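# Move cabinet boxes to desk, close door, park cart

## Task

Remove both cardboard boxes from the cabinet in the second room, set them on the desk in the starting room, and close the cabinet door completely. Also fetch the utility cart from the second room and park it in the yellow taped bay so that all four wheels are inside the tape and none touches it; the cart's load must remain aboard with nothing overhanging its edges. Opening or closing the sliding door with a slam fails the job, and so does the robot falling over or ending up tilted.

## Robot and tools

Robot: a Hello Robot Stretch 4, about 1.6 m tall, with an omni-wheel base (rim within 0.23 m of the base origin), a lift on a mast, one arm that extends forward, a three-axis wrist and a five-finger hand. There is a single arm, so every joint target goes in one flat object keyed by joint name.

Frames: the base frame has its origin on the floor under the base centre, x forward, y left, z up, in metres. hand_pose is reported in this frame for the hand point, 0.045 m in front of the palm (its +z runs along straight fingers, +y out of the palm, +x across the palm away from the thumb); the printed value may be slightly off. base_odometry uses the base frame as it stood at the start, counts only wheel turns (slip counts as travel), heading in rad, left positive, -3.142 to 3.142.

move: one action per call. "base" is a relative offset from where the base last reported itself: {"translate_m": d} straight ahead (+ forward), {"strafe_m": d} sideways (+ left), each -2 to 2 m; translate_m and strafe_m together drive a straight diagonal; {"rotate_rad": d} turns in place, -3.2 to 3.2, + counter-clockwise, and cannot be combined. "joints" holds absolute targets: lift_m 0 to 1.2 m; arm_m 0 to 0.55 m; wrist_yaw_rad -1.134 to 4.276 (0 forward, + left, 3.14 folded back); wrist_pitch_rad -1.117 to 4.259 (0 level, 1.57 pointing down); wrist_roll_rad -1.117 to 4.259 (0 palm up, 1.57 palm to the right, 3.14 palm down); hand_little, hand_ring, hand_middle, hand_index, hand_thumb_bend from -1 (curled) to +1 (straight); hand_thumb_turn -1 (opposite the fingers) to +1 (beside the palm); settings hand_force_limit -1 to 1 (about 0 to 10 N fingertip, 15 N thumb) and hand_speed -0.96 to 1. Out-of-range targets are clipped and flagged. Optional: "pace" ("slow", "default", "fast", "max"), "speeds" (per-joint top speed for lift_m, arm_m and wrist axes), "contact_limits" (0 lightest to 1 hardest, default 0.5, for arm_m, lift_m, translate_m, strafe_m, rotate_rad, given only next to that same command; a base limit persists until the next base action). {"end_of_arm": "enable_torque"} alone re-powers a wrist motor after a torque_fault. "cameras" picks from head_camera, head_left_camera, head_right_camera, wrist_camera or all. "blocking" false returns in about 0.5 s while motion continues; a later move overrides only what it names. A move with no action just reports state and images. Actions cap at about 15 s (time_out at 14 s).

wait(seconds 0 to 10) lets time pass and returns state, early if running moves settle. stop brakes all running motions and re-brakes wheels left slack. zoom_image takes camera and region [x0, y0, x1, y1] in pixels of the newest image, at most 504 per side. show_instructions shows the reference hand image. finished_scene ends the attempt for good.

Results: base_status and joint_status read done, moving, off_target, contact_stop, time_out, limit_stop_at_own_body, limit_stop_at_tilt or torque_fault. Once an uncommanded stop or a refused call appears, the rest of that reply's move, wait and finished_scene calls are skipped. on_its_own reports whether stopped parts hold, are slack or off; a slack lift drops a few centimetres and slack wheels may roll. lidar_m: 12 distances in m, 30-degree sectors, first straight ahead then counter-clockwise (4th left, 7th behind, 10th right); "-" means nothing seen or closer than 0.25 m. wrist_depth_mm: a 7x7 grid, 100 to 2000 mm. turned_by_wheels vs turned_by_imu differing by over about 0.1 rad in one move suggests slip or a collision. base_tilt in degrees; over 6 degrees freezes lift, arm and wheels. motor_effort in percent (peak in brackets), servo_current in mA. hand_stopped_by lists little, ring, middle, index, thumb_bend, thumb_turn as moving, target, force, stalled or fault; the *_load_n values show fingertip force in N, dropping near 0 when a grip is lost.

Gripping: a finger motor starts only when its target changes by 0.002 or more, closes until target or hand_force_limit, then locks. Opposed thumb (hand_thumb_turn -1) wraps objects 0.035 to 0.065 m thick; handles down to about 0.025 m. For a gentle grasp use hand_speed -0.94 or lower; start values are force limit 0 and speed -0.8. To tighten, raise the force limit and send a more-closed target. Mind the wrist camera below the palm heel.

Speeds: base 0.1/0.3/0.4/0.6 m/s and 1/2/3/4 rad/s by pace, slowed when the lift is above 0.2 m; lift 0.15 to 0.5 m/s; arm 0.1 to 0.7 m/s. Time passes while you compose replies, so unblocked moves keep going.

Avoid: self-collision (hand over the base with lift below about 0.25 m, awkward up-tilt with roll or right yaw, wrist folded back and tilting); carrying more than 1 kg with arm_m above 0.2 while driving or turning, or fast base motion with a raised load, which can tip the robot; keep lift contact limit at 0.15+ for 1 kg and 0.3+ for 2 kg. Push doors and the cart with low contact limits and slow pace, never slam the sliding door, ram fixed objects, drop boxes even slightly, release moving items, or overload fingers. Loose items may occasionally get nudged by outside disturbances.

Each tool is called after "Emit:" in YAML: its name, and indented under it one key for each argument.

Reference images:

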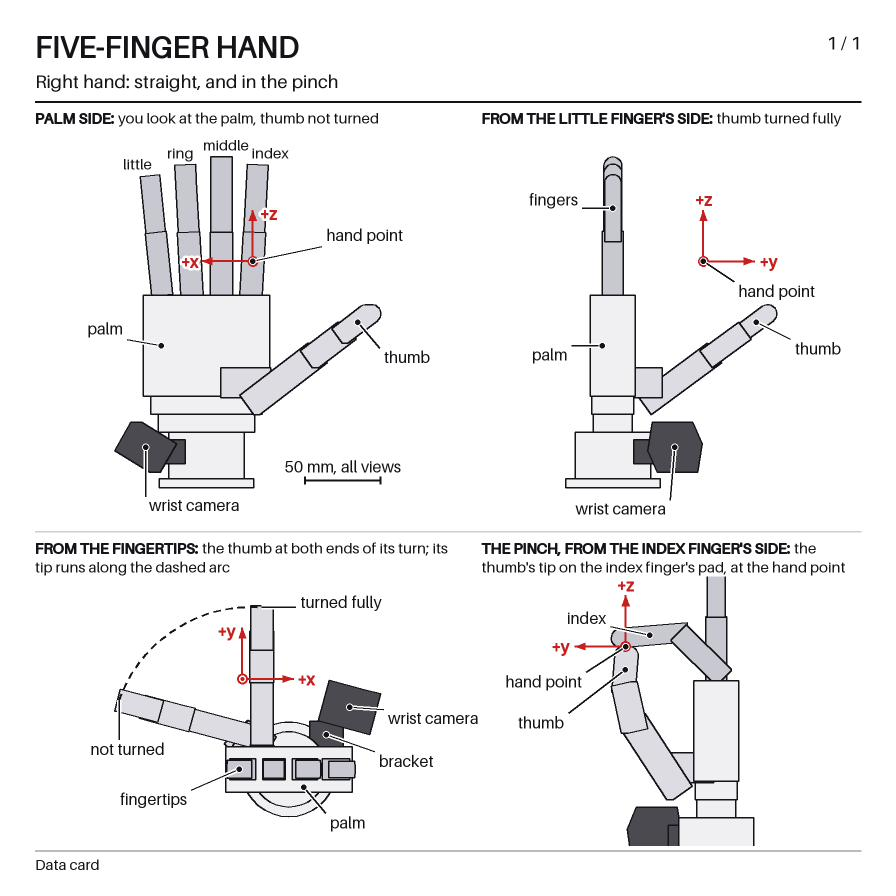

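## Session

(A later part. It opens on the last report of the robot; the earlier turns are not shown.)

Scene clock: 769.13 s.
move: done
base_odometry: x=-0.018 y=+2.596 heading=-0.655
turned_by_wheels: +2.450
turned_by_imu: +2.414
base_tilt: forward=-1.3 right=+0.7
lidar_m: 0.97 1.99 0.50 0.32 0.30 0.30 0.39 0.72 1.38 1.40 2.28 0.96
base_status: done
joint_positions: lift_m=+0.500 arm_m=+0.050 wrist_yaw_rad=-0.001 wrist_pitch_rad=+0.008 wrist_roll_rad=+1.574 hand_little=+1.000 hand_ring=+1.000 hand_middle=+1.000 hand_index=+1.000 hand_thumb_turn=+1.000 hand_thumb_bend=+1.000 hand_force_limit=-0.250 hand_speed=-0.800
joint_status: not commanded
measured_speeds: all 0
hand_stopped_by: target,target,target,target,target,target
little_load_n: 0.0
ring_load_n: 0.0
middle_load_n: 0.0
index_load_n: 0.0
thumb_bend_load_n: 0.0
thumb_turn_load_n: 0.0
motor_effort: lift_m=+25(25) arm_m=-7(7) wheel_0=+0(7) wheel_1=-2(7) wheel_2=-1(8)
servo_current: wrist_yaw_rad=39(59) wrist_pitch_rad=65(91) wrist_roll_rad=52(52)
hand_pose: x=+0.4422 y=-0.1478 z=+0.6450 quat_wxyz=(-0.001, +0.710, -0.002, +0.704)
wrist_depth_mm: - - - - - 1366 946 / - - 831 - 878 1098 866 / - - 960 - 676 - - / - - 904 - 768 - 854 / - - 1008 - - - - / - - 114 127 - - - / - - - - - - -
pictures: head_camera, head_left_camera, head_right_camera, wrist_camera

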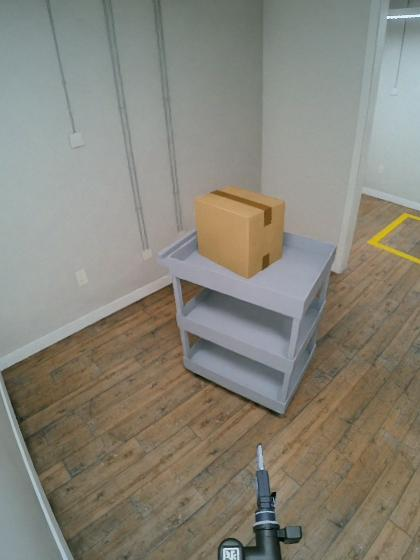

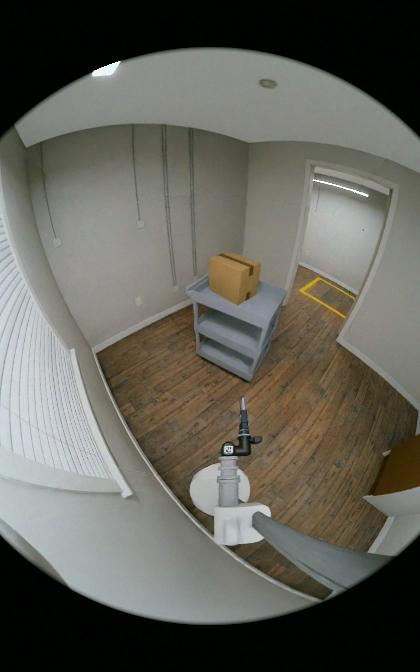

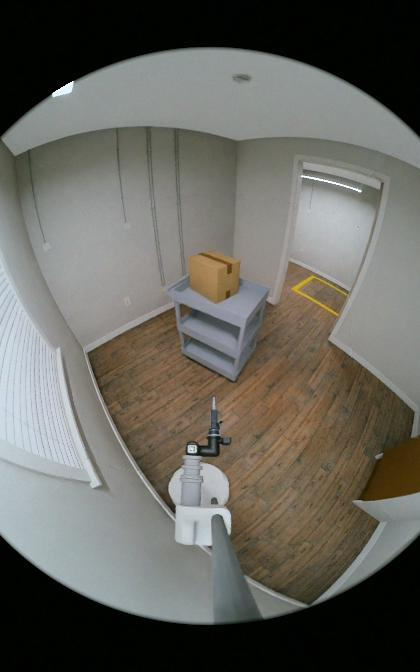

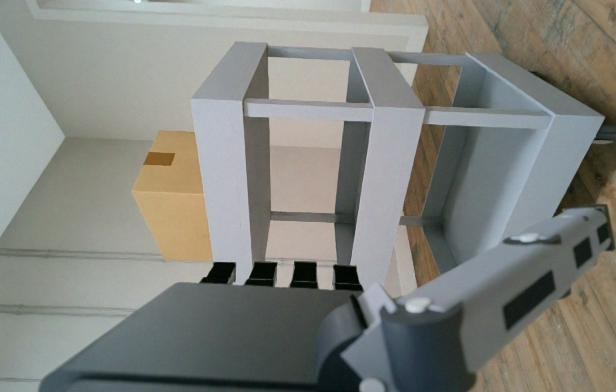

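Emit:
move:
  base: {"rotate_rad": -2.13}

Emit:
move:
  base: {"translate_m": -1.1, "strafe_m": 0.37}
  contact_limits: {"translate_m": 0.2}
  cameras: ["head_camera", "head_left_camera", "head_right_camera"]

Scene clock: 785.63 s.
move: done
base_odometry: x=-0.018 y=+2.596 heading=-2.785
turned_by_wheels: -2.130
turned_by_imu: -2.097
base_tilt: forward=-1.5 right=+0.7
lidar_m: 1.36 1.35 2.28 0.96 0.98 1.99 0.51 0.35 0.30 0.29 0.36 0.67
base_status: done
joint_positions: lift_m=+0.500 arm_m=+0.050 wrist_yaw_rad=-0.001 wrist_pitch_rad=+0.008 wrist_roll_rad=+1.574 hand_little=+1.000 hand_ring=+1.000 hand_middle=+1.000 hand_index=+1.000 hand_thumb_turn=+1.000 hand_thumb_bend=+1.000 hand_force_limit=-0.250 hand_speed=-0.800
joint_status: not commanded
measured_speeds: all 0
hand_stopped_by: target,target,target,target,target,target
little_load_n: 0.0
ring_load_n: 0.0
middle_load_n: 0.0
index_load_n: 0.0
thumb_bend_load_n: 0.0
thumb_turn_load_n: 0.0
motor_effort: lift_m=+25(25) arm_m=-7(7) wheel_0=+2(7) wheel_1=+2(7) wheel_2=+0(10)
servo_current: wrist_yaw_rad=46(65) wrist_pitch_rad=59(78) wrist_roll_rad=39(65)
hand_pose: x=+0.4423 y=-0.1478 z=+0.6450 quat_wxyz=(-0.001, +0.710, -0.002, +0.704)
wrist_depth_mm: - - - - - 1182 946 / - - - - - 1255 931 / - - - - - 1205 917 / - - - - - 1229 917 / - - - - - 1397 - / - - 114 118 - - - / - - - - - - -
pictures: none

Scene clock: 790.93 s.
move: done
base_odometry: x=+1.142 y=+2.634 heading=-2.785
turned_by_wheels: +0.000
turned_by_imu: +0.003
base_tilt: forward=-1.4 right=+0.7
lidar_m: 2.42 0.80 0.60 0.80 0.96 0.82 0.62 0.37 0.30 0.29 0.35 0.65
base_status: done
joint_positions: lift_m=+0.500 arm_m=+0.050 wrist_yaw_rad=-0.001 wrist_pitch_rad=+0.008 wrist_roll_rad=+1.574 hand_little=+1.000 hand_ring=+1.000 hand_middle=+1.000 hand_index=+1.000 hand_thumb_turn=+1.000 hand_thumb_bend=+1.000 hand_force_limit=-0.250 hand_speed=-0.800
joint_status: not commanded
measured_speeds: all 0
hand_stopped_by: target,target,target,target,target,target
little_load_n: 0.0
ring_load_n: 0.5
middle_load_n: 0.0
index_load_n: 0.0
thumb_bend_load_n: 0.5
thumb_turn_load_n: 0.0
motor_effort: lift_m=+25(25) arm_m=-7(7) wheel_0=-1(8) wheel_1=-2(4) wheel_2=-2(12)
servo_current: wrist_yaw_rad=46(59) wrist_pitch_rad=52(91) wrist_roll_rad=52(59)
contact_limits: translate_m 0.2
hand_pose: x=+0.4423 y=-0.1478 z=+0.6450 quat_wxyz=(-0.001, +0.710, -0.002, +0.704)
wrist_depth_mm: - - - - - 1336 946 / - - - - - 1308 931 / - - - - - 1336 946 / - - - - - 1308 917 / - - - - - 1397 - / - - 114 118 - - - / - - - - - - -

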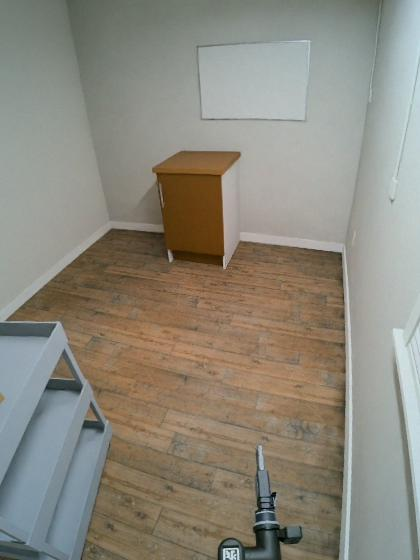

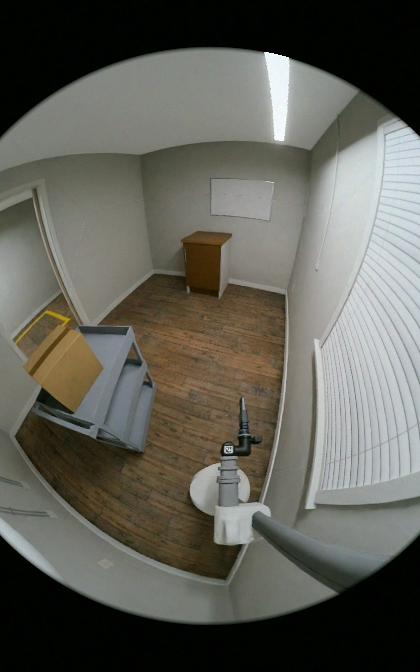

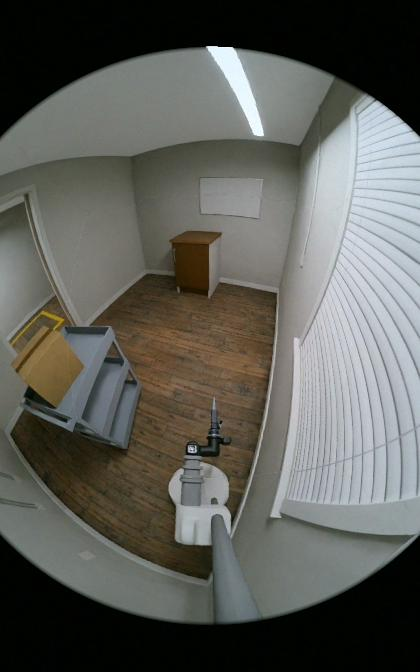

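Emit:
move:
  base: {"translate_m": -0.28}
  joints: {"lift_m": 0.95, "arm_m": 0.0}
  pace: "slow"
  contact_limits: {"translate_m": 0.2}

Emit:
move:
  base: {"strafe_m": 0.85}
  pace: "slow"
  contact_limits: {"strafe_m": 0.2}
  cameras: ["head_camera", "head_left_camera", "head_right_camera", "wrist_camera"]

Scene clock: 797.23 s.
move: done
base_odometry: x=+1.405 y=+2.731 heading=-2.785
turned_by_wheels: +0.000
turned_by_imu: +0.003
base_tilt: forward=-1.3 right=+0.7
lidar_m: 2.68 0.83 0.75 1.09 0.62 0.56 0.48 0.30 0.25 0.25 0.29 0.47
base_status: done
joint_positions: lift_m=+0.949 arm_m=+0.000 wrist_yaw_rad=-0.001 wrist_pitch_rad=+0.008 wrist_roll_rad=+1.574 hand_little=+1.000 hand_ring=+1.000 hand_middle=+1.000 hand_index=+1.000 hand_thumb_turn=+1.000 hand_thumb_bend=+1.000 hand_force_limit=-0.250 hand_speed=-0.800
joint_status: all done
measured_speeds: all 0
hand_stopped_by: target,target,target,target,target,target
little_load_n: 0.0
ring_load_n: -0.5
middle_load_n: 0.0
index_load_n: 0.0
thumb_bend_load_n: 0.0
thumb_turn_load_n: 0.0
motor_effort: lift_m=+27(32) arm_m=-7(10) wheel_0=-1(4) wheel_1=-1(5) wheel_2=+2(12)
servo_current: wrist_yaw_rad=46(59) wrist_pitch_rad=52(85) wrist_roll_rad=33(59)
contact_limits: translate_m 0.2
hand_pose: x=+0.3923 y=-0.1478 z=+1.0948 quat_wxyz=(-0.001, +0.710, -0.002, +0.704)
wrist_depth_mm: - - - - - - 1576 / - - - - - - 1576 / - - - - - - 1576 / - - - - - - 1576 / - - - - - - - / - - 114 118 - - - / - - - - - - -
pictures: none

Scene clock: 806.87 s.
move: done
base_odometry: x=+1.701 y=+1.935 heading=-2.785
turned_by_wheels: +0.000
turned_by_imu: +0.000
base_tilt: forward=-1.3 right=+0.8
lidar_m: 0.46 0.47 1.54 0.61 0.36 0.30 0.30 0.38 0.73 1.04 1.20 0.48
base_status: done
joint_positions: lift_m=+0.949 arm_m=+0.000 wrist_yaw_rad=-0.001 wrist_pitch_rad=+0.008 wrist_roll_rad=+1.574 hand_little=+1.000 hand_ring=+1.000 hand_middle=+1.000 hand_index=+1.000 hand_thumb_turn=+1.000 hand_thumb_bend=+1.000 hand_force_limit=-0.250 hand_speed=-0.800
joint_status: not commanded
measured_speeds: all 0
hand_stopped_by: target,target,target,target,target,target
little_load_n: 0.0
ring_load_n: 0.0
middle_load_n: 0.0
index_load_n: 0.0
thumb_bend_load_n: -0.5
thumb_turn_load_n: 0.0
motor_effort: lift_m=+27(27) arm_m=-7(7) wheel_0=-2(6) wheel_1=+1(6) wheel_2=+1(9)
servo_current: wrist_yaw_rad=52(59) wrist_pitch_rad=65(91) wrist_roll_rad=26(65)
contact_limits: strafe_m 0.2
hand_pose: x=+0.3923 y=-0.1478 z=+1.0948 quat_wxyz=(-0.001, +0.710, -0.002, +0.704)
wrist_depth_mm: - - - - - - 1576 / - - - - - - 399 / - - - - - - - / - - - - 492 504 - / - - - - 340 359 - / - - 114 118 - - - / - - - - - - -

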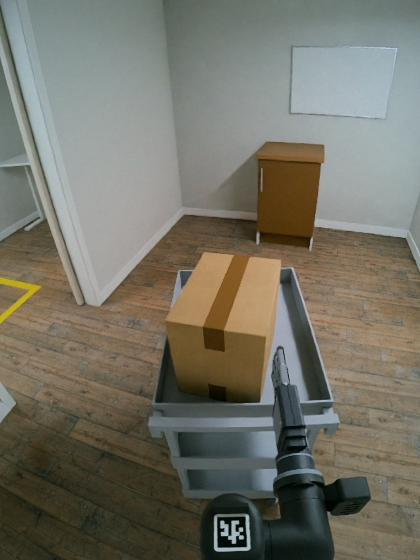

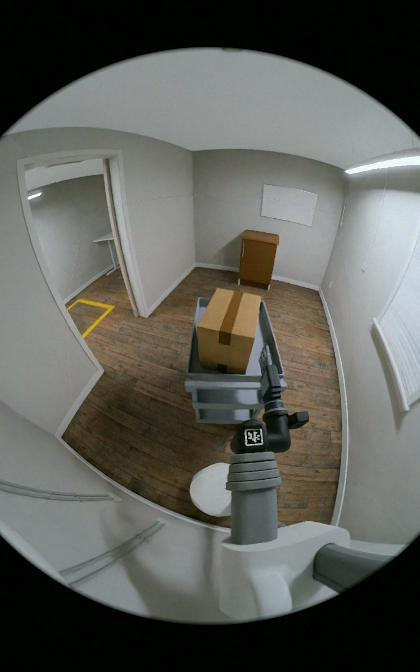

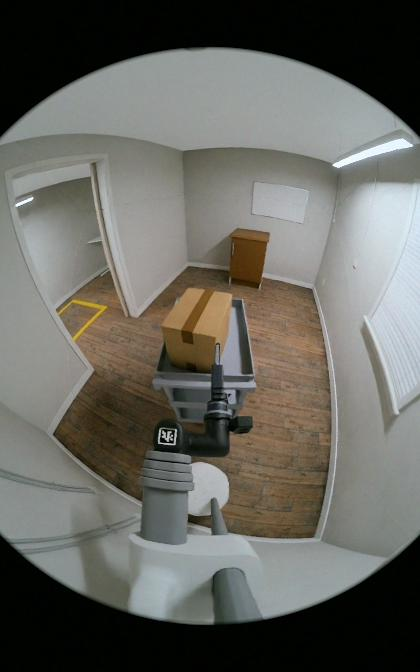

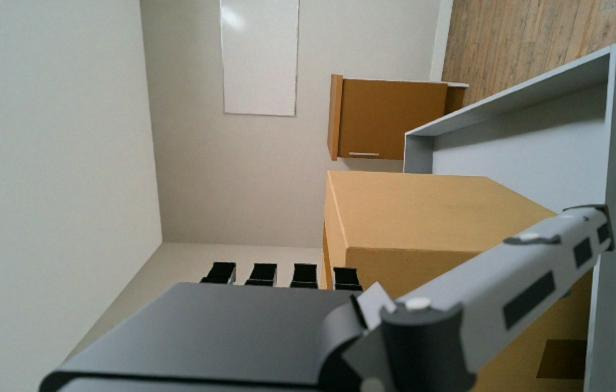

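Emit:
zoom_image:
  camera: "head_camera"
  region: [130, 240, 360, 510]

Scaled by 1.867 from the camera's image (finer frame: 1200x1600).

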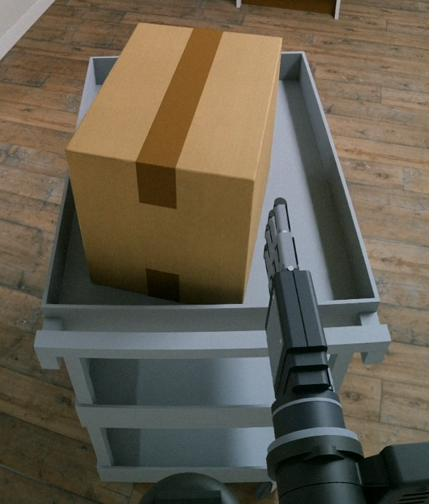

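Emit:
move:
  joints: {"lift_m": 1.15, "arm_m": 0.1}

Emit:
move:
  joints: {"wrist_pitch_rad": 1.57, "wrist_roll_rad": 3.14, "arm_m": 0.2}
  cameras: ["wrist_camera", "head_camera"]

Scene clock: 811.00 s.
move: done
base_odometry: x=+1.701 y=+1.935 heading=-2.785
turned_by_wheels: +0.000
turned_by_imu: +0.000
base_tilt: forward=-1.3 right=+0.7
lidar_m: 0.45 0.49 1.54 0.60 0.36 0.30 0.31 0.39 0.70 1.07 1.20 0.47
base_status: not commanded
joint_positions: lift_m=+1.150 arm_m=+0.100 wrist_yaw_rad=-0.001 wrist_pitch_rad=+0.008 wrist_roll_rad=+1.574 hand_little=+1.000 hand_ring=+1.000 hand_middle=+1.000 hand_index=+1.000 hand_thumb_turn=+1.000 hand_thumb_bend=+1.000 hand_force_limit=-0.250 hand_speed=-0.800
joint_status: all done
measured_speeds: all 0
hand_stopped_by: target,target,target,target,target,target
little_load_n: 0.0
ring_load_n: -0.5
middle_load_n: 0.0
index_load_n: 0.0
thumb_bend_load_n: 0.0
thumb_turn_load_n: 0.0
motor_effort: lift_m=+26(31) arm_m=+7(12) wheel_0=-2(2) wheel_1=+1(1) wheel_2=+1(1)
servo_current: wrist_yaw_rad=52(52) wrist_pitch_rad=72(85) wrist_roll_rad=46(59)
contact_limits: strafe_m 0.2
hand_pose: x=+0.4916 y=-0.1478 z=+1.2949 quat_wxyz=(-0.001, +0.710, -0.002, +0.704)
wrist_depth_mm: - - - - - - 1808 / - - - - - - 1756 / - - - - - - - / - - - - - 508 455 / - - - - - 512 - / - - 114 127 - - - / - - - - - - -
pictures: none

Scene clock: 812.50 s.
move: done
base_odometry: x=+1.701 y=+1.935 heading=-2.785
turned_by_wheels: +0.000
turned_by_imu: +0.000
base_tilt: forward=-1.3 right=+0.8
lidar_m: 0.45 0.50 1.53 0.61 0.34 0.30 0.31 0.38 0.73 1.06 1.18 0.49
base_status: not commanded
joint_positions: lift_m=+1.150 arm_m=+0.200 wrist_yaw_rad=-0.001 wrist_pitch_rad=+1.567 wrist_roll_rad=+3.137 hand_little=+1.000 hand_ring=+1.000 hand_middle=+1.000 hand_index=+1.000 hand_thumb_turn=+1.000 hand_thumb_bend=+1.000 hand_force_limit=-0.250 hand_speed=-0.800
joint_status: all done
measured_speeds: all 0
hand_stopped_by: target,target,target,target,target,target
little_load_n: 0.0
ring_load_n: 0.0
middle_load_n: 0.0
index_load_n: 0.0
thumb_bend_load_n: -0.5
thumb_turn_load_n: 0.0
motor_effort: lift_m=+26(27) arm_m=+7(10) wheel_0=-2(2) wheel_1=+1(2) wheel_2=+1(1)
servo_current: wrist_yaw_rad=52(59) wrist_pitch_rad=46(104) wrist_roll_rad=26(124)
contact_limits: strafe_m 0.2
hand_pose: x=+0.3111 y=-0.0568 z=+1.1060 quat_wxyz=(-0.002, +0.708, -0.706, +0.002)
wrist_depth_mm: 1229 1229 1229 1042 1229 - - / 1255 1255 1255 1025 1025 1205 1229 / 1255 1255 1255 1138 1229 1255 1229 / 1255 1255 1229 1205 1229 1229 1229 / 1255 1255 1229 1229 1255 1255 - / 1281 1255 114 118 - - - / 1255 - - - - - -
pictures: head_camera, wrist_camera

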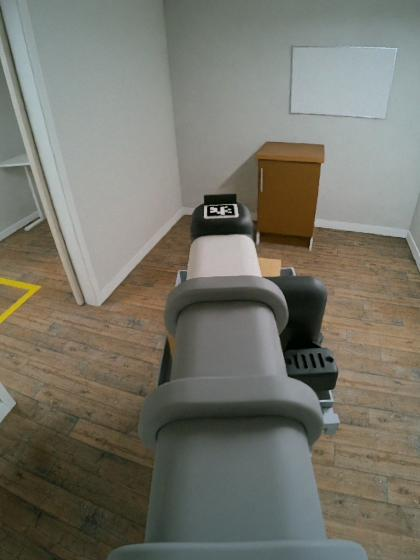

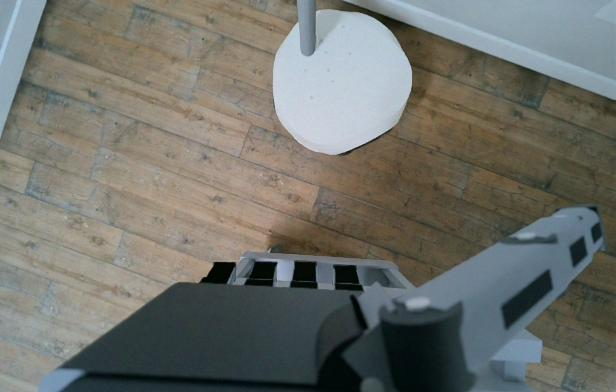

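Emit:
move:
  joints: {"wrist_pitch_rad": 0.95, "arm_m": 0.1, "lift_m": 1.05}
  cameras: ["wrist_camera"]

Scene clock: 814.57 s.
move: done
base_odometry: x=+1.701 y=+1.935 heading=-2.785
turned_by_wheels: +0.000
turned_by_imu: +0.000
base_tilt: forward=-1.4 right=+0.7
lidar_m: 0.45 0.46 1.54 0.59 0.34 0.30 0.31 0.38 0.75 1.05 1.22 0.47
base_status: not commanded
joint_positions: lift_m=+1.050 arm_m=+0.100 wrist_yaw_rad=-0.001 wrist_pitch_rad=+0.958 wrist_roll_rad=+3.137 hand_little=+1.000 hand_ring=+1.000 hand_middle=+1.000 hand_index=+1.000 hand_thumb_turn=+1.000 hand_thumb_bend=+1.000 hand_force_limit=-0.250 hand_speed=-0.800
joint_status: all done
measured_speeds: all 0
hand_stopped_by: target,target,target,target,target,target
little_load_n: 0.0
ring_load_n: 0.0
middle_load_n: 0.0
index_load_n: 0.0
thumb_bend_load_n: 0.0
thumb_turn_load_n: 0.0
motor_effort: lift_m=+14(24) arm_m=-7(10) wheel_0=-2(2) wheel_1=+1(2) wheel_2=+1(1)
servo_current: wrist_yaw_rad=52(59) wrist_pitch_rad=46(156) wrist_roll_rad=20(65)
contact_limits: strafe_m 0.2
hand_pose: x=+0.3493 y=-0.0570 z=+1.0129 quat_wxyz=(-0.213, +0.675, -0.673, +0.214)
wrist_depth_mm: 1078 1078 1042 1078 1042 1025 1042 / 1160 1182 1118 - 1060 1118 1078 / 1281 1255 741 - - 1182 1229 / 1397 1397 353 353 353 359 1281 / 1618 1576 - 424 455 - - / 1863 1808 114 118 - - - / - - - - - - -

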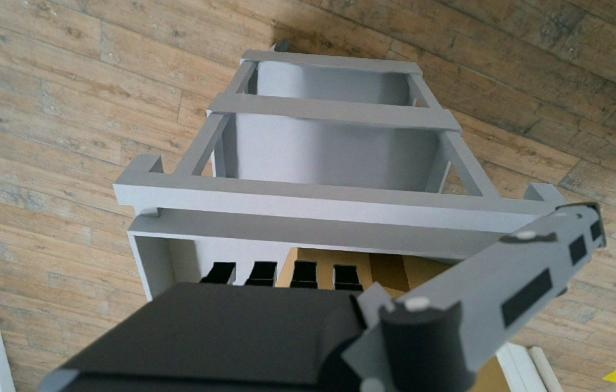

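Emit:
zoom_image:
  camera: "wrist_camera"
  region: [100, 30, 580, 290]

Scaled by 1.050.

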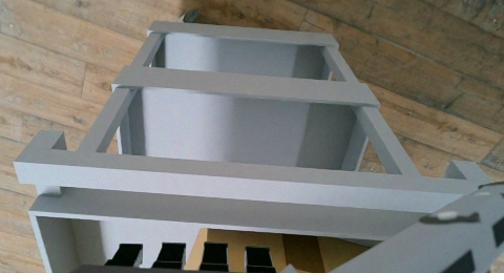

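Emit:
zoom_image:
  camera: "wrist_camera"
  region: [100, 150, 300, 260]

Emit:
zoom_image:
  camera: "wrist_camera"
  region: [300, 160, 600, 280]

Scaled by 2.520.

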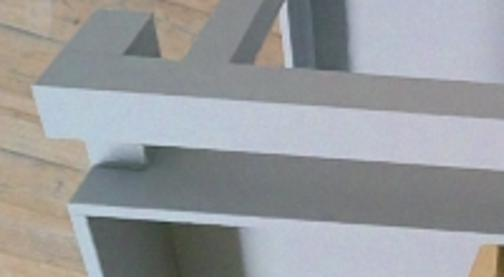

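Scaled by 1.680.

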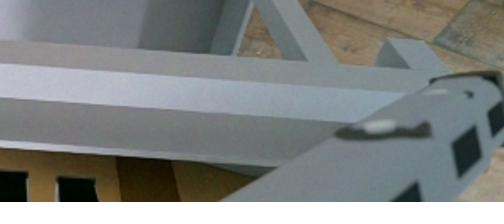

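Emit:
move:
  base: {"strafe_m": 0.063}
  joints: {"wrist_pitch_rad": 1.57, "wrist_roll_rad": 0.0, "hand_thumb_turn": -1, "lift_m": 1.0}
  pace: "slow"
  cameras: ["wrist_camera", "head_right_camera"]

Scene clock: 836.37 s.
move: done
base_odometry: x=+1.723 y=+1.876 heading=-2.785
turned_by_wheels: +0.000
turned_by_imu: +0.001
base_tilt: forward=-1.5 right=+0.8
lidar_m: 0.45 2.17 1.48 0.56 0.33 0.28 0.29 0.36 0.68 1.10 1.30 0.49
base_status: done
joint_positions: lift_m=+1.001 arm_m=+0.100 wrist_yaw_rad=-0.001 wrist_pitch_rad=+1.567 wrist_roll_rad=+0.003 hand_little=+1.000 hand_ring=+1.000 hand_middle=+1.000 hand_index=+1.000 hand_thumb_turn=-1.000 hand_thumb_bend=+1.000 hand_force_limit=-0.250 hand_speed=-0.800
joint_status: all done
measured_speeds: all 0
hand_stopped_by: target,target,target,target,target,target
little_load_n: 0.0
ring_load_n: 0.0
middle_load_n: 0.0
index_load_n: 0.0
thumb_bend_load_n: 0.0
thumb_turn_load_n: 0.0
motor_effort: lift_m=+14(17) arm_m=-7(7) wheel_0=-1(7) wheel_1=+1(6) wheel_2=+1(6)
servo_current: wrist_yaw_rad=52(65) wrist_pitch_rad=65(98) wrist_roll_rad=46(124)
hand_pose: x=+0.3320 y=-0.1185 z=+0.9575 quat_wxyz=(+0.001, +0.709, +0.706, +0.001)
wrist_depth_mm: 1098 1078 - - - 1078 1078 / 1118 1098 1078 - - 1078 1060 / 1098 1078 1098 1118 - 1098 1098 / 1118 1098 1098 1098 - 1098 1098 / 1138 1138 1098 904 - 1078 1098 / 1118 1118 114 117 - 1098 1098 / - - - - - - 1118
pictures: head_right_camera, wrist_camera

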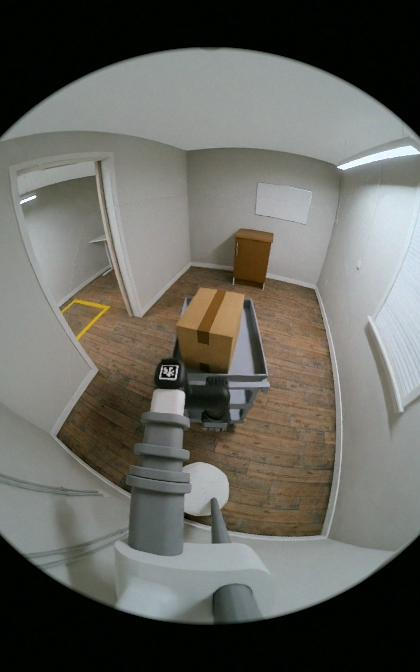

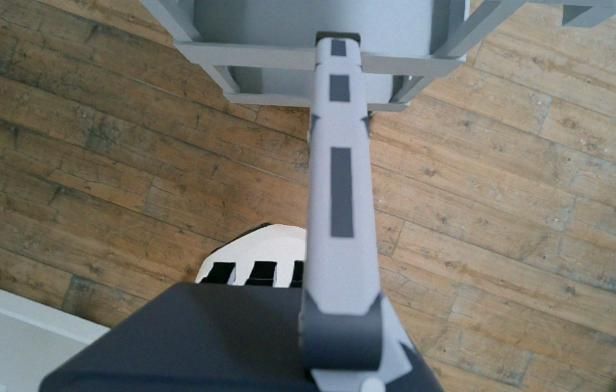

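Emit:
move:
  joints: {"arm_m": 0.25}
  pace: "slow"
  contact_limits: {"arm_m": 0.1}
  cameras: ["wrist_camera", "head_camera"]

Scene clock: 840.00 s.
move: done
base_odometry: x=+1.723 y=+1.876 heading=-2.785
turned_by_wheels: +0.000
turned_by_imu: +0.000
base_tilt: forward=-1.3 right=+0.7
lidar_m: 0.45 2.17 1.47 0.58 0.34 0.28 0.28 0.36 0.70 1.11 1.30 0.50
base_status: not commanded
joint_positions: lift_m=+1.001 arm_m=+0.250 wrist_yaw_rad=-0.001 wrist_pitch_rad=+1.568 wrist_roll_rad=+0.003 hand_little=+1.000 hand_ring=+1.000 hand_middle=+1.000 hand_index=+1.000 hand_thumb_turn=-1.000 hand_thumb_bend=+1.000 hand_force_limit=-0.250 hand_speed=-0.800
joint_status: all done
measured_speeds: all 0
hand_stopped_by: target,target,target,target,target,target
little_load_n: 0.0
ring_load_n: 0.0
middle_load_n: 0.0
index_load_n: 0.0
thumb_bend_load_n: 0.0
thumb_turn_load_n: -0.5
motor_effort: lift_m=+14(15) arm_m=+7(12) wheel_0=-1(2) wheel_1=+1(2) wheel_2=+1(1)
servo_current: wrist_yaw_rad=52(59) wrist_pitch_rad=46(72) wrist_roll_rad=46(59)
contact_limits: arm_m 0.1
hand_pose: x=+0.4812 y=-0.1185 z=+0.9575 quat_wxyz=(+0.001, +0.709, +0.706, +0.001)
wrist_depth_mm: 286 - 274 232 202 - - / 274 267 253 266 - - - / 252 252 251 251 - 314 294 / 1118 1118 1078 1078 - 250 1118 / 1118 1098 1098 1098 - 1078 1098 / 1098 1118 114 116 - 1078 1098 / 1098 - - - - - 1098
pictures: head_camera, wrist_camera

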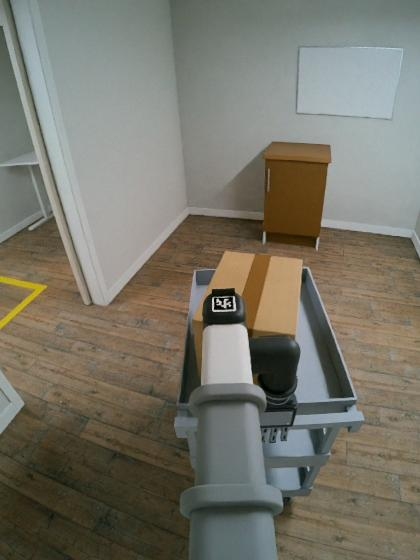

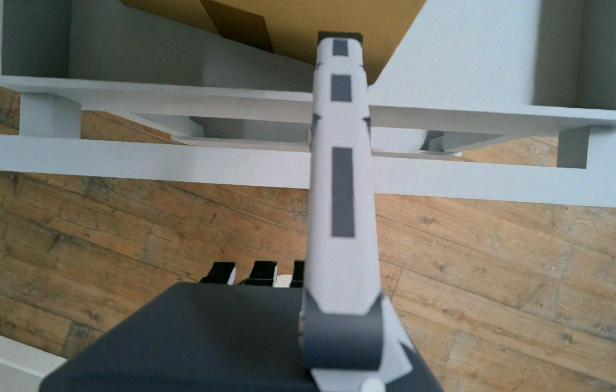

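Emit:
move:
  joints: {"arm_m": 0.283, "wrist_roll_rad": 0.05, "hand_thumb_bend": 0.5}
  pace: "slow"
  contact_limits: {"arm_m": 0.1}
  cameras: ["wrist_camera"]

Scene clock: 845.03 s.
move: done
base_odometry: x=+1.723 y=+1.876 heading=-2.785
turned_by_wheels: +0.000
turned_by_imu: +0.000
base_tilt: forward=-1.4 right=+0.8
lidar_m: 0.47 2.20 1.48 0.56 0.33 0.28 0.28 0.37 0.70 1.11 1.28 0.49
base_status: not commanded
joint_positions: lift_m=+1.001 arm_m=+0.283 wrist_yaw_rad=-0.001 wrist_pitch_rad=+1.568 wrist_roll_rad=+0.047 hand_little=+1.000 hand_ring=+1.000 hand_middle=+1.000 hand_index=+1.000 hand_thumb_turn=-1.000 hand_thumb_bend=+0.500 hand_force_limit=-0.250 hand_speed=-0.800
joint_status: all done
measured_speeds: all 0
hand_stopped_by: target,target,target,target,target,target
little_load_n: 0.0
ring_load_n: 0.0
middle_load_n: 0.0
index_load_n: 0.0
thumb_bend_load_n: 0.5
thumb_turn_load_n: 0.0
motor_effort: lift_m=+14(15) arm_m=+7(10) wheel_0=-1(2) wheel_1=+1(2) wheel_2=+1(1)
servo_current: wrist_yaw_rad=39(59) wrist_pitch_rad=59(72) wrist_roll_rad=33(72)
contact_limits: arm_m 0.1
hand_pose: x=+0.5128 y=-0.1211 z=+0.9575 quat_wxyz=(+0.001, +0.724, +0.690, +0.001)
wrist_depth_mm: 281 240 198 163 140 - - / 283 - 282 237 192 - 301 / 272 303 276 251 - - 297 / 255 253 1118 1098 - 1098 273 / 1118 1118 1118 1098 - 1078 1098 / 1118 1118 114 117 - 1098 1098 / 1138 - - - - - 1098

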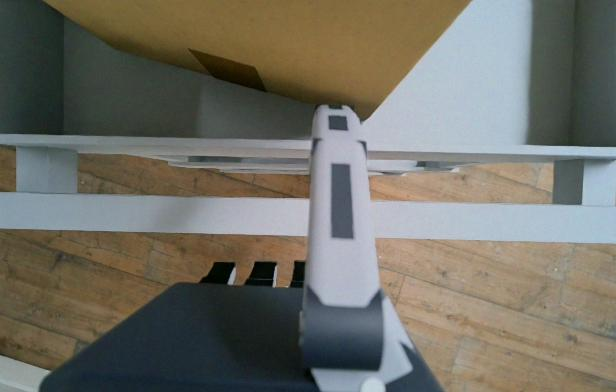

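Emit:
move:
  joints: {"wrist_roll_rad": 0.07, "lift_m": 0.92}
  pace: "slow"
  contact_limits: {"lift_m": 0.0}
  cameras: ["wrist_camera"]

Emit:
move:
  joints: {"lift_m": 0.858}
  pace: "slow"
  contact_limits: {"lift_m": 0.0}
  cameras: ["wrist_camera", "head_camera"]

Scene clock: 848.53 s.
move: done
base_odometry: x=+1.723 y=+1.876 heading=-2.785
turned_by_wheels: +0.000
turned_by_imu: +0.000
base_tilt: forward=-1.5 right=+0.7
lidar_m: 0.45 2.19 1.48 0.56 0.33 0.28 0.28 0.37 0.67 1.12 1.29 0.50
base_status: not commanded
joint_positions: lift_m=+0.921 arm_m=+0.283 wrist_yaw_rad=-0.001 wrist_pitch_rad=+1.568 wrist_roll_rad=+0.067 hand_little=+1.000 hand_ring=+1.000 hand_middle=+1.000 hand_index=+1.000 hand_thumb_turn=-1.000 hand_thumb_bend=+0.500 hand_force_limit=-0.250 hand_speed=-0.800
joint_status: all done
measured_speeds: all 0
hand_stopped_by: target,target,target,target,target,target
little_load_n: 0.0
ring_load_n: 0.0
middle_load_n: 0.0
index_load_n: 0.0
thumb_bend_load_n: 0.0
thumb_turn_load_n: 0.0
motor_effort: lift_m=+14(16) arm_m=+7(7) wheel_0=-2(2) wheel_1=+1(1) wheel_2=+1(1)
servo_current: wrist_yaw_rad=46(52) wrist_pitch_rad=33(72) wrist_roll_rad=33(78)
contact_limits: arm_m 0.1; lift_m 0
hand_pose: x=+0.5121 y=-0.1223 z=+0.8775 quat_wxyz=(+0.001, +0.731, +0.683, +0.001)
wrist_depth_mm: - 208 185 165 141 - - / - - - 220 193 - - / 202 203 200 171 - 196 1008 / 1025 1025 1008 1008 - 1008 1025 / 174 174 173 - - 172 1008 / 1042 1025 114 116 - 1042 1025 / 1042 - - - - - 1025

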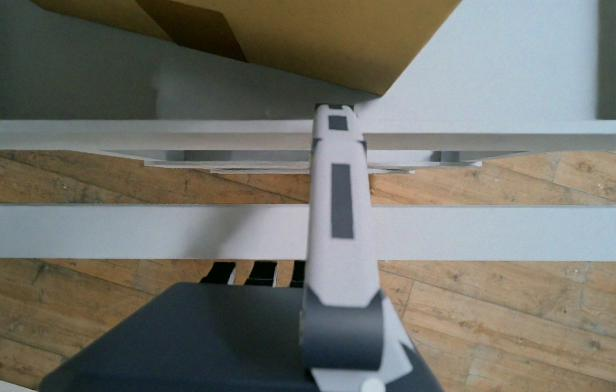

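Scene clock: 849.70 s.
move: contact_stop
base_odometry: x=+1.723 y=+1.876 heading=-2.785
turned_by_wheels: +0.000
turned_by_imu: +0.002
base_tilt: forward=-1.3 right=+0.5
lidar_m: 0.48 2.18 1.47 0.56 0.33 0.27 0.28 0.33 0.68 1.10 1.30 0.49
base_status: not commanded
joint_positions: lift_m=+0.896 arm_m=+0.283 wrist_yaw_rad=-0.002 wrist_pitch_rad=+1.569 wrist_roll_rad=+0.068 hand_little=+1.000 hand_ring=+1.000 hand_middle=+1.000 hand_index=+1.000 hand_thumb_turn=-1.000 hand_thumb_bend=+0.502 hand_force_limit=-0.250 hand_speed=-0.800
joint_status: lift_m contact_stop (moved -0.024 of -0.063)
measured_speeds: all 0
hand_stopped_by: target,target,target,target,target,target
little_load_n: 0.0
ring_load_n: 0.0
middle_load_n: 0.0
index_load_n: 0.0
thumb_bend_load_n: 5.5
thumb_turn_load_n: 2.5
on_its_own: lift_m is slack since a contact_stop (your +0.858 is given up)
motor_effort: lift_m=+20(20) arm_m=+6(7) wheel_0=-3(3) wheel_1=+1(4) wheel_2=+0(6)
servo_current: wrist_yaw_rad=46(59) wrist_pitch_rad=52(65) wrist_roll_rad=39(59)
contact_limits: arm_m 0.1; lift_m 0
hand_pose: x=+0.5117 y=-0.1224 z=+0.8533 quat_wxyz=(+0.001, +0.731, +0.682, +0.001)
wrist_depth_mm: - 205 186 172 156 - - / - - - 148 187 - - / 210 215 178 152 - 193 991 / 1008 1008 1008 991 - 991 991 / 151 151 151 151 - 991 991 / 1008 991 114 116 - 991 1008 / 1008 - - - - - 1008
pictures: head_camera, wrist_camera

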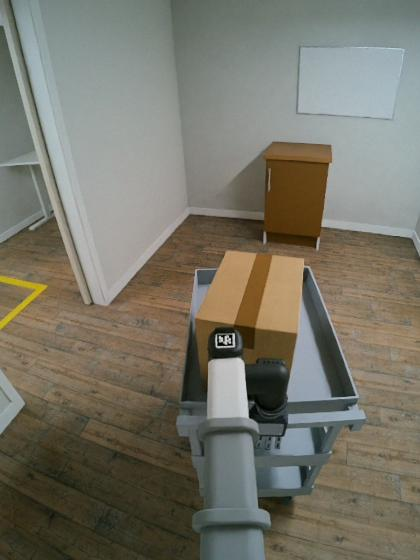

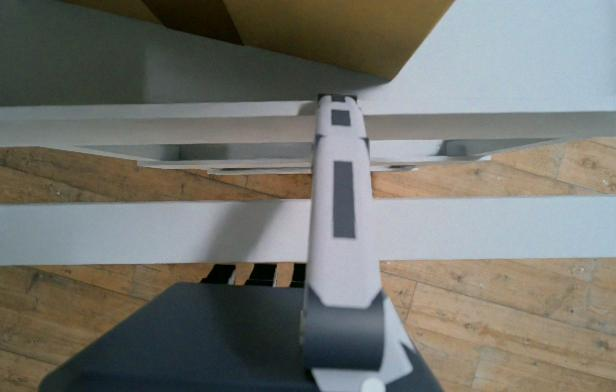

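Emit:
move:
  joints: {"lift_m": 0.915}
  pace: "slow"

Emit:
move:
  joints: {"hand_thumb_bend": 0.9, "arm_m": 0.28}
  pace: "slow"

Emit:
move:
  joints: {"lift_m": 0.885}
  pace: "slow"
  contact_limits: {"lift_m": 0.0}
  cameras: ["wrist_camera"]

Scene clock: 851.50 s.
move: done
base_odometry: x=+1.723 y=+1.876 heading=-2.785
turned_by_wheels: +0.000
turned_by_imu: +0.000
base_tilt: forward=-1.3 right=+0.6
lidar_m: 0.46 2.19 1.47 0.56 0.32 0.29 0.29 0.34 0.69 1.11 1.30 0.51
base_status: not commanded
joint_positions: lift_m=+0.914 arm_m=+0.283 wrist_yaw_rad=-0.002 wrist_pitch_rad=+1.569 wrist_roll_rad=+0.068 hand_little=+1.000 hand_ring=+1.000 hand_middle=+1.000 hand_index=+1.000 hand_thumb_turn=-1.000 hand_thumb_bend=+0.500 hand_force_limit=-0.250 hand_speed=-0.800
joint_status: all done
measured_speeds: all 0
hand_stopped_by: target,target,target,target,target,target
little_load_n: 0.0
ring_load_n: 0.0
middle_load_n: 0.0
index_load_n: 0.0
thumb_bend_load_n: 0.0
thumb_turn_load_n: 0.0
motor_effort: lift_m=+27(29) arm_m=+6(6) wheel_0=-2(3) wheel_1=+1(1) wheel_2=+0(1)
servo_current: wrist_yaw_rad=46(59) wrist_pitch_rad=39(65) wrist_roll_rad=26(65)
contact_limits: arm_m 0.1
hand_pose: x=+0.5117 y=-0.1224 z=+0.8714 quat_wxyz=(+0.001, +0.731, +0.682, +0.001)
wrist_depth_mm: - 215 198 176 153 - - / - - - 220 187 - - / 227 230 189 165 - 202 1008 / 1008 1008 1025 176 - 165 991 / 167 1008 167 193 - 1025 1025 / 1025 1025 114 117 - 1025 1025 / 1025 - - - - - 1025
pictures: none

Scene clock: 853.37 s.
move: done
base_odometry: x=+1.723 y=+1.876 heading=-2.785
turned_by_wheels: +0.000
turned_by_imu: +0.000
base_tilt: forward=-1.2 right=+0.7
lidar_m: 0.47 2.19 1.47 0.58 0.32 0.29 0.28 0.35 0.67 1.11 1.30 0.51
base_status: not commanded
joint_positions: lift_m=+0.914 arm_m=+0.280 wrist_yaw_rad=-0.002 wrist_pitch_rad=+1.569 wrist_roll_rad=+0.068 hand_little=+1.000 hand_ring=+1.000 hand_middle=+1.000 hand_index=+1.000 hand_thumb_turn=-1.000 hand_thumb_bend=+0.900 hand_force_limit=-0.250 hand_speed=-0.800
joint_status: all done
measured_speeds: all 0
hand_stopped_by: target,target,target,target,target,target
little_load_n: 0.0
ring_load_n: 0.0
middle_load_n: 0.0
index_load_n: 0.0
thumb_bend_load_n: 0.0
thumb_turn_load_n: 0.0
motor_effort: lift_m=+27(27) arm_m=-7(8) wheel_0=-3(3) wheel_1=+1(1) wheel_2=+0(1)
servo_current: wrist_yaw_rad=46(59) wrist_pitch_rad=46(72) wrist_roll_rad=26(52)
hand_pose: x=+0.5094 y=-0.1224 z=+0.8714 quat_wxyz=(+0.001, +0.731, +0.682, +0.001)
wrist_depth_mm: - 216 200 173 158 - - / - - - 109 164 - - / 1025 198 168 - - 1008 991 / 167 167 166 166 - 165 991 / 1025 1025 1025 193 - 1008 1008 / 1025 1042 114 116 - 1008 991 / 1042 - - - - - 1025
pictures: none

Scene clock: 854.43 s.
move: done
base_odometry: x=+1.723 y=+1.876 heading=-2.785
turned_by_wheels: +0.000
turned_by_imu: +0.000
base_tilt: forward=-1.4 right=+0.8
lidar_m: 0.44 2.18 1.48 0.55 0.32 0.28 0.29 0.35 0.68 1.12 1.28 0.51
base_status: not commanded
joint_positions: lift_m=+0.886 arm_m=+0.280 wrist_yaw_rad=-0.002 wrist_pitch_rad=+1.569 wrist_roll_rad=+0.068 hand_little=+1.000 hand_ring=+1.000 hand_middle=+1.000 hand_index=+1.000 hand_thumb_turn=-1.000 hand_thumb_bend=+0.900 hand_force_limit=-0.250 hand_speed=-0.800
joint_status: all done
measured_speeds: all 0
hand_stopped_by: target,target,target,target,target,target
little_load_n: 0.0
ring_load_n: 0.0
middle_load_n: 0.0
index_load_n: 0.0
thumb_bend_load_n: 0.0
thumb_turn_load_n: 0.0
motor_effort: lift_m=+14(24) arm_m=-7(7) wheel_0=-3(3) wheel_1=+1(1) wheel_2=+0(0)
servo_current: wrist_yaw_rad=52(59) wrist_pitch_rad=46(65) wrist_roll_rad=39(52)
contact_limits: lift_m 0
hand_pose: x=+0.5093 y=-0.1224 z=+0.8424 quat_wxyz=(+0.001, +0.731, +0.682, +0.001)
wrist_depth_mm: - - 187 170 158 - - / 137 140 142 110 135 135 135 / 976 364 167 - - 976 976 / 991 155 140 991 - 991 976 / 138 138 138 - - 976 976 / 991 1008 114 117 - 991 991 / 1008 - - - - - 991

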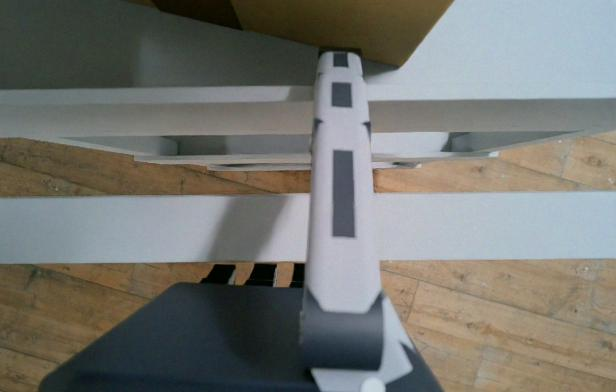

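Emit:
move:
  joints: {"hand_thumb_bend": 0.68}

Emit:
move:
  joints: {"lift_m": 0.858}
  speeds: {"lift_m": 0.05}
  contact_limits: {"lift_m": 0.0}
  cameras: ["wrist_camera"]

Scene clock: 856.40 s.
move: off_target
base_odometry: x=+1.723 y=+1.876 heading=-2.785
turned_by_wheels: +0.000
turned_by_imu: +0.000
base_tilt: forward=-1.3 right=+0.8
lidar_m: 0.46 2.20 1.47 0.54 0.34 0.28 0.29 0.36 0.69 1.12 1.31 0.50
base_status: not commanded
joint_positions: lift_m=+0.886 arm_m=+0.280 wrist_yaw_rad=-0.001 wrist_pitch_rad=+1.569 wrist_roll_rad=+0.068 hand_little=+1.000 hand_ring=+1.000 hand_middle=+1.000 hand_index=+1.000 hand_thumb_turn=-1.000 hand_thumb_bend=+0.733 hand_force_limit=-0.250 hand_speed=-0.800
joint_status: hand_thumb_bend off_target (ended at +0.733, target +0.680)
measured_speeds: all 0
hand_stopped_by: target,target,target,target,force,target
little_load_n: 0.0
ring_load_n: 0.0
middle_load_n: 0.0
index_load_n: 0.0
thumb_bend_load_n: 5.5
thumb_turn_load_n: 1.0
motor_effort: lift_m=+14(14) arm_m=-7(7) wheel_0=-3(3) wheel_1=+1(1) wheel_2=+0(1)
servo_current: wrist_yaw_rad=46(65) wrist_pitch_rad=46(72) wrist_roll_rad=33(52)
contact_limits: lift_m 0
hand_pose: x=+0.5095 y=-0.1223 z=+0.8424 quat_wxyz=(+0.001, +0.731, +0.682, +0.001)
wrist_depth_mm: - - 184 172 156 - - / 138 138 - 123 176 - - / 300 362 179 149 - 168 991 / 991 991 976 991 - 976 991 / 139 139 139 139 - 138 138 / 1025 1008 114 117 - 976 991 / 1008 - - - - - 991
pictures: none

Scene clock: 857.33 s.
move: contact_stop
base_odometry: x=+1.723 y=+1.876 heading=-2.785
turned_by_wheels: +0.000
turned_by_imu: +0.001
base_tilt: forward=-1.3 right=+0.6
lidar_m: 0.46 2.19 1.48 0.54 0.34 0.29 0.29 0.37 0.69 1.11 1.31 0.49
base_status: not commanded
joint_positions: lift_m=+0.868 arm_m=+0.280 wrist_yaw_rad=+0.003 wrist_pitch_rad=+1.565 wrist_roll_rad=+0.068 hand_little=+1.000 hand_ring=+1.000 hand_middle=+1.000 hand_index=+1.000 hand_thumb_turn=-1.000 hand_thumb_bend=+0.737 hand_force_limit=-0.250 hand_speed=-0.800
joint_status: lift_m contact_stop (moved -0.018 of -0.028)
measured_speeds: all 0
hand_stopped_by: target,target,target,target,force,target
little_load_n: 0.0
ring_load_n: 0.5
middle_load_n: 0.0
index_load_n: 0.0
thumb_bend_load_n: 21.5
thumb_turn_load_n: 1.5
on_its_own: lift_m is slack since a contact_stop (your +0.858 is given up)
motor_effort: lift_m=+20(20) arm_m=-7(7) wheel_0=-2(3) wheel_1=+1(1) wheel_2=+5(5)
servo_current: wrist_yaw_rad=52(52) wrist_pitch_rad=39(65) wrist_roll_rad=46(59)
contact_limits: lift_m 0
hand_pose: x=+0.5109 y=-0.1221 z=+0.8249 quat_wxyz=(+0.002, +0.730, +0.684, +0.002)
wrist_depth_mm: - - 172 155 140 118 - / - - - 116 163 - - / 332 186 144 - 130 150 - / 976 976 976 976 - 960 960 / 125 125 125 124 - 124 - / 976 991 114 116 - 124 976 / 991 - - - - - 976

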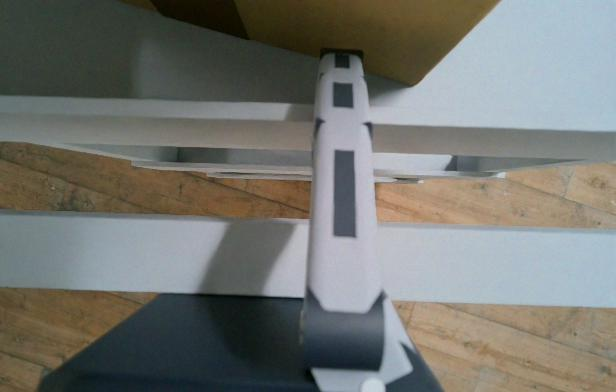

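Emit:
move:
  joints: {"lift_m": 0.96}
  pace: "slow"

Emit:
move:
  joints: {"wrist_pitch_rad": 1.2, "arm_m": 0.165, "hand_thumb_bend": 1.0, "wrist_yaw_rad": 0.0}
  pace: "slow"
  cameras: ["wrist_camera", "head_camera"]

Scene clock: 863.10 s.
move: done
base_odometry: x=+1.723 y=+1.876 heading=-2.785
turned_by_wheels: +0.000
turned_by_imu: +0.000
base_tilt: forward=-1.3 right=+0.7
lidar_m: 0.46 2.18 1.48 0.56 0.33 0.28 0.28 0.35 0.70 1.12 1.31 0.51
base_status: not commanded
joint_positions: lift_m=+0.959 arm_m=+0.280 wrist_yaw_rad=+0.002 wrist_pitch_rad=+1.568 wrist_roll_rad=+0.068 hand_little=+1.000 hand_ring=+1.000 hand_middle=+1.000 hand_index=+1.000 hand_thumb_turn=-1.000 hand_thumb_bend=+0.732 hand_force_limit=-0.250 hand_speed=-0.800
joint_status: all done
measured_speeds: all 0
hand_stopped_by: target,target,target,target,force,target
little_load_n: 0.0
ring_load_n: 0.0
middle_load_n: 0.0
index_load_n: 0.0
thumb_bend_load_n: 0.0
thumb_turn_load_n: 0.0
motor_effort: lift_m=+27(30) arm_m=-7(7) wheel_0=-2(3) wheel_1=+1(1) wheel_2=+2(5)
servo_current: wrist_yaw_rad=46(59) wrist_pitch_rad=59(78) wrist_roll_rad=33(65)
hand_pose: x=+0.5102 y=-0.1221 z=+0.9165 quat_wxyz=(+0.001, +0.730, +0.684, +0.001)
wrist_depth_mm: 265 241 204 171 157 - - / 266 - - 134 191 - - / 246 407 225 106 - 264 256 / 213 212 227 1060 - 1060 1042 / 1078 1078 1060 212 - 1042 1042 / 1078 1078 114 117 - 1078 1078 / 1078 - - - - - 1060
pictures: none

Scene clock: 865.53 s.
move: done
base_odometry: x=+1.723 y=+1.876 heading=-2.785
turned_by_wheels: +0.000
turned_by_imu: +0.000
base_tilt: forward=-1.3 right=+0.8
lidar_m: 0.52 2.17 1.48 0.57 0.34 0.28 0.28 0.36 0.70 1.10 1.29 0.55
base_status: not commanded
joint_positions: lift_m=+0.960 arm_m=+0.165 wrist_yaw_rad=-0.002 wrist_pitch_rad=+1.205 wrist_roll_rad=+0.068 hand_little=+1.000 hand_ring=+1.000 hand_middle=+1.000 hand_index=+1.000 hand_thumb_turn=-1.000 hand_thumb_bend=+1.000 hand_force_limit=-0.250 hand_speed=-0.800
joint_status: all done
measured_speeds: all 0
hand_stopped_by: target,target,target,target,target,target
little_load_n: 0.0
ring_load_n: 0.0
middle_load_n: 0.0
index_load_n: 0.0
thumb_bend_load_n: 0.0
thumb_turn_load_n: 0.0
motor_effort: lift_m=+25(27) arm_m=-7(11) wheel_0=+0(2) wheel_1=+1(3) wheel_2=+1(8)
servo_current: wrist_yaw_rad=52(72) wrist_pitch_rad=65(813) wrist_roll_rad=52(59)
hand_pose: x=+0.4693 y=-0.1225 z=+0.9518 quat_wxyz=(+0.124, +0.719, +0.671, +0.133)
wrist_depth_mm: 1366 338 343 307 283 - 357 / 1281 294 298 291 293 297 291 / 1205 439 268 - - 263 259 / 1160 1138 1118 - - 1118 1118 / 1098 1098 1098 - - 1060 1060 / 1042 1042 114 117 - 1025 1008 / 1025 - - - - - 976
pictures: head_camera, wrist_camera

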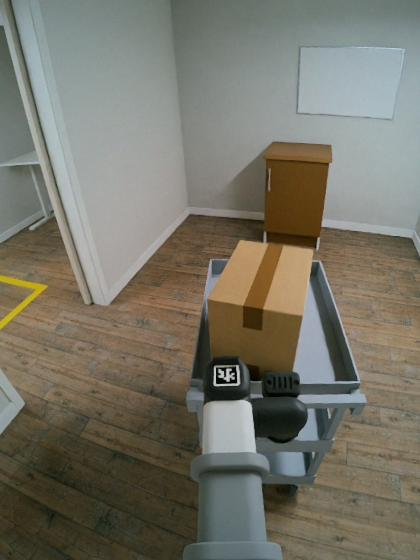

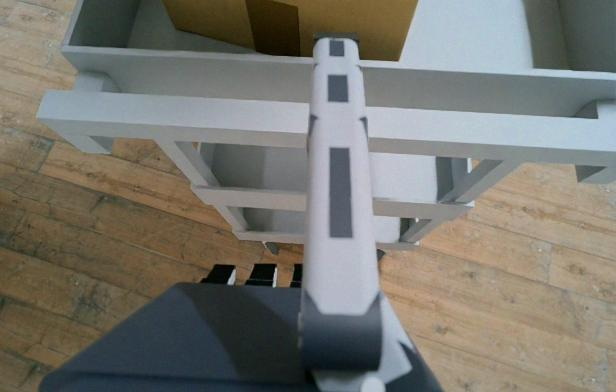

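Emit:
zoom_image:
  camera: "wrist_camera"
  region: [30, 20, 330, 200]

Emit:
zoom_image:
  camera: "wrist_camera"
  region: [316, 20, 616, 200]

Scaled by 1.680.

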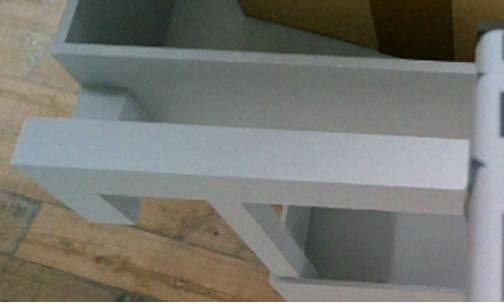

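Scaled by 1.680.

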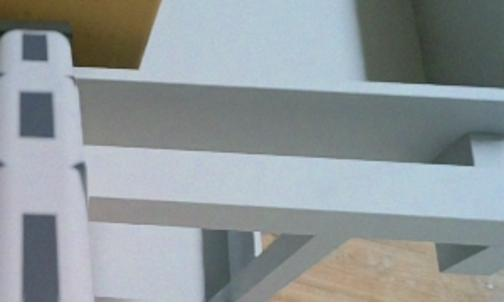

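Emit:
wait:
  seconds: 0.5
  cameras: ["wrist_camera", "head_camera"]

Scene clock: 869.17 s.
base_odometry: x=+1.723 y=+1.876 heading=-2.785
turned_by_wheels: +0.000
turned_by_imu: +0.000
base_tilt: forward=-1.3 right=+0.7
lidar_m: 0.53 2.19 1.48 0.55 0.30 0.29 0.29 0.36 0.69 1.11 1.30 0.56
base_status: not commanded
joint_positions: lift_m=+0.960 arm_m=+0.165 wrist_yaw_rad=-0.002 wrist_pitch_rad=+1.205 wrist_roll_rad=+0.068 hand_little=+1.000 hand_ring=+1.000 hand_middle=+1.000 hand_index=+1.000 hand_thumb_turn=-1.000 hand_thumb_bend=+1.000 hand_force_limit=-0.250 hand_speed=-0.800
joint_status: all done
measured_speeds: all 0
hand_stopped_by: target,target,target,target,target,target
little_load_n: 0.0
ring_load_n: 0.0
middle_load_n: 0.0
index_load_n: 0.0
thumb_bend_load_n: 0.0
thumb_turn_load_n: 0.0
motor_effort: lift_m=+24(27) arm_m=-7(11) wheel_0=-1(2) wheel_1=+1(3) wheel_2=+1(8)
servo_current: wrist_yaw_rad=52(72) wrist_pitch_rad=59(813) wrist_roll_rad=46(59)
hand_pose: x=+0.4693 y=-0.1225 z=+0.9518 quat_wxyz=(+0.124, +0.719, +0.671, +0.133)
wrist_depth_mm: 1336 336 345 306 283 - 355 / 1255 294 300 291 294 297 291 / 1205 439 266 - - 262 259 / 1160 1138 1138 - - 1098 1118 / 1098 1098 1098 - - 1098 1060 / 1060 1060 114 116 - 1025 1025 / 1008 - - - - - 976
wait: 0.50 s; at rest from the start
pictures: head_camera, wrist_camera

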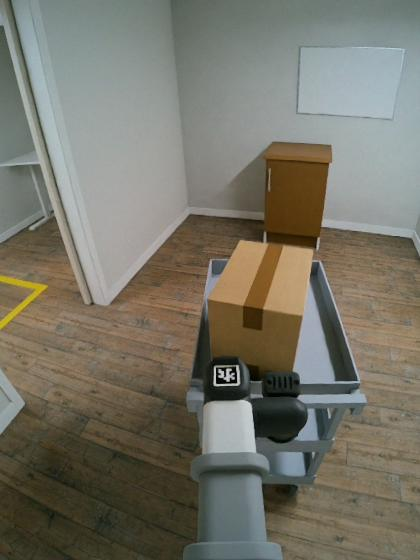

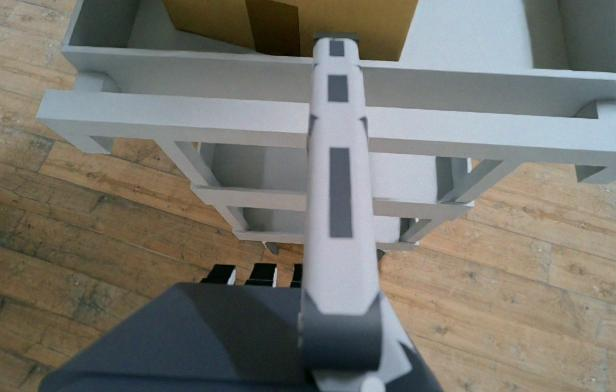

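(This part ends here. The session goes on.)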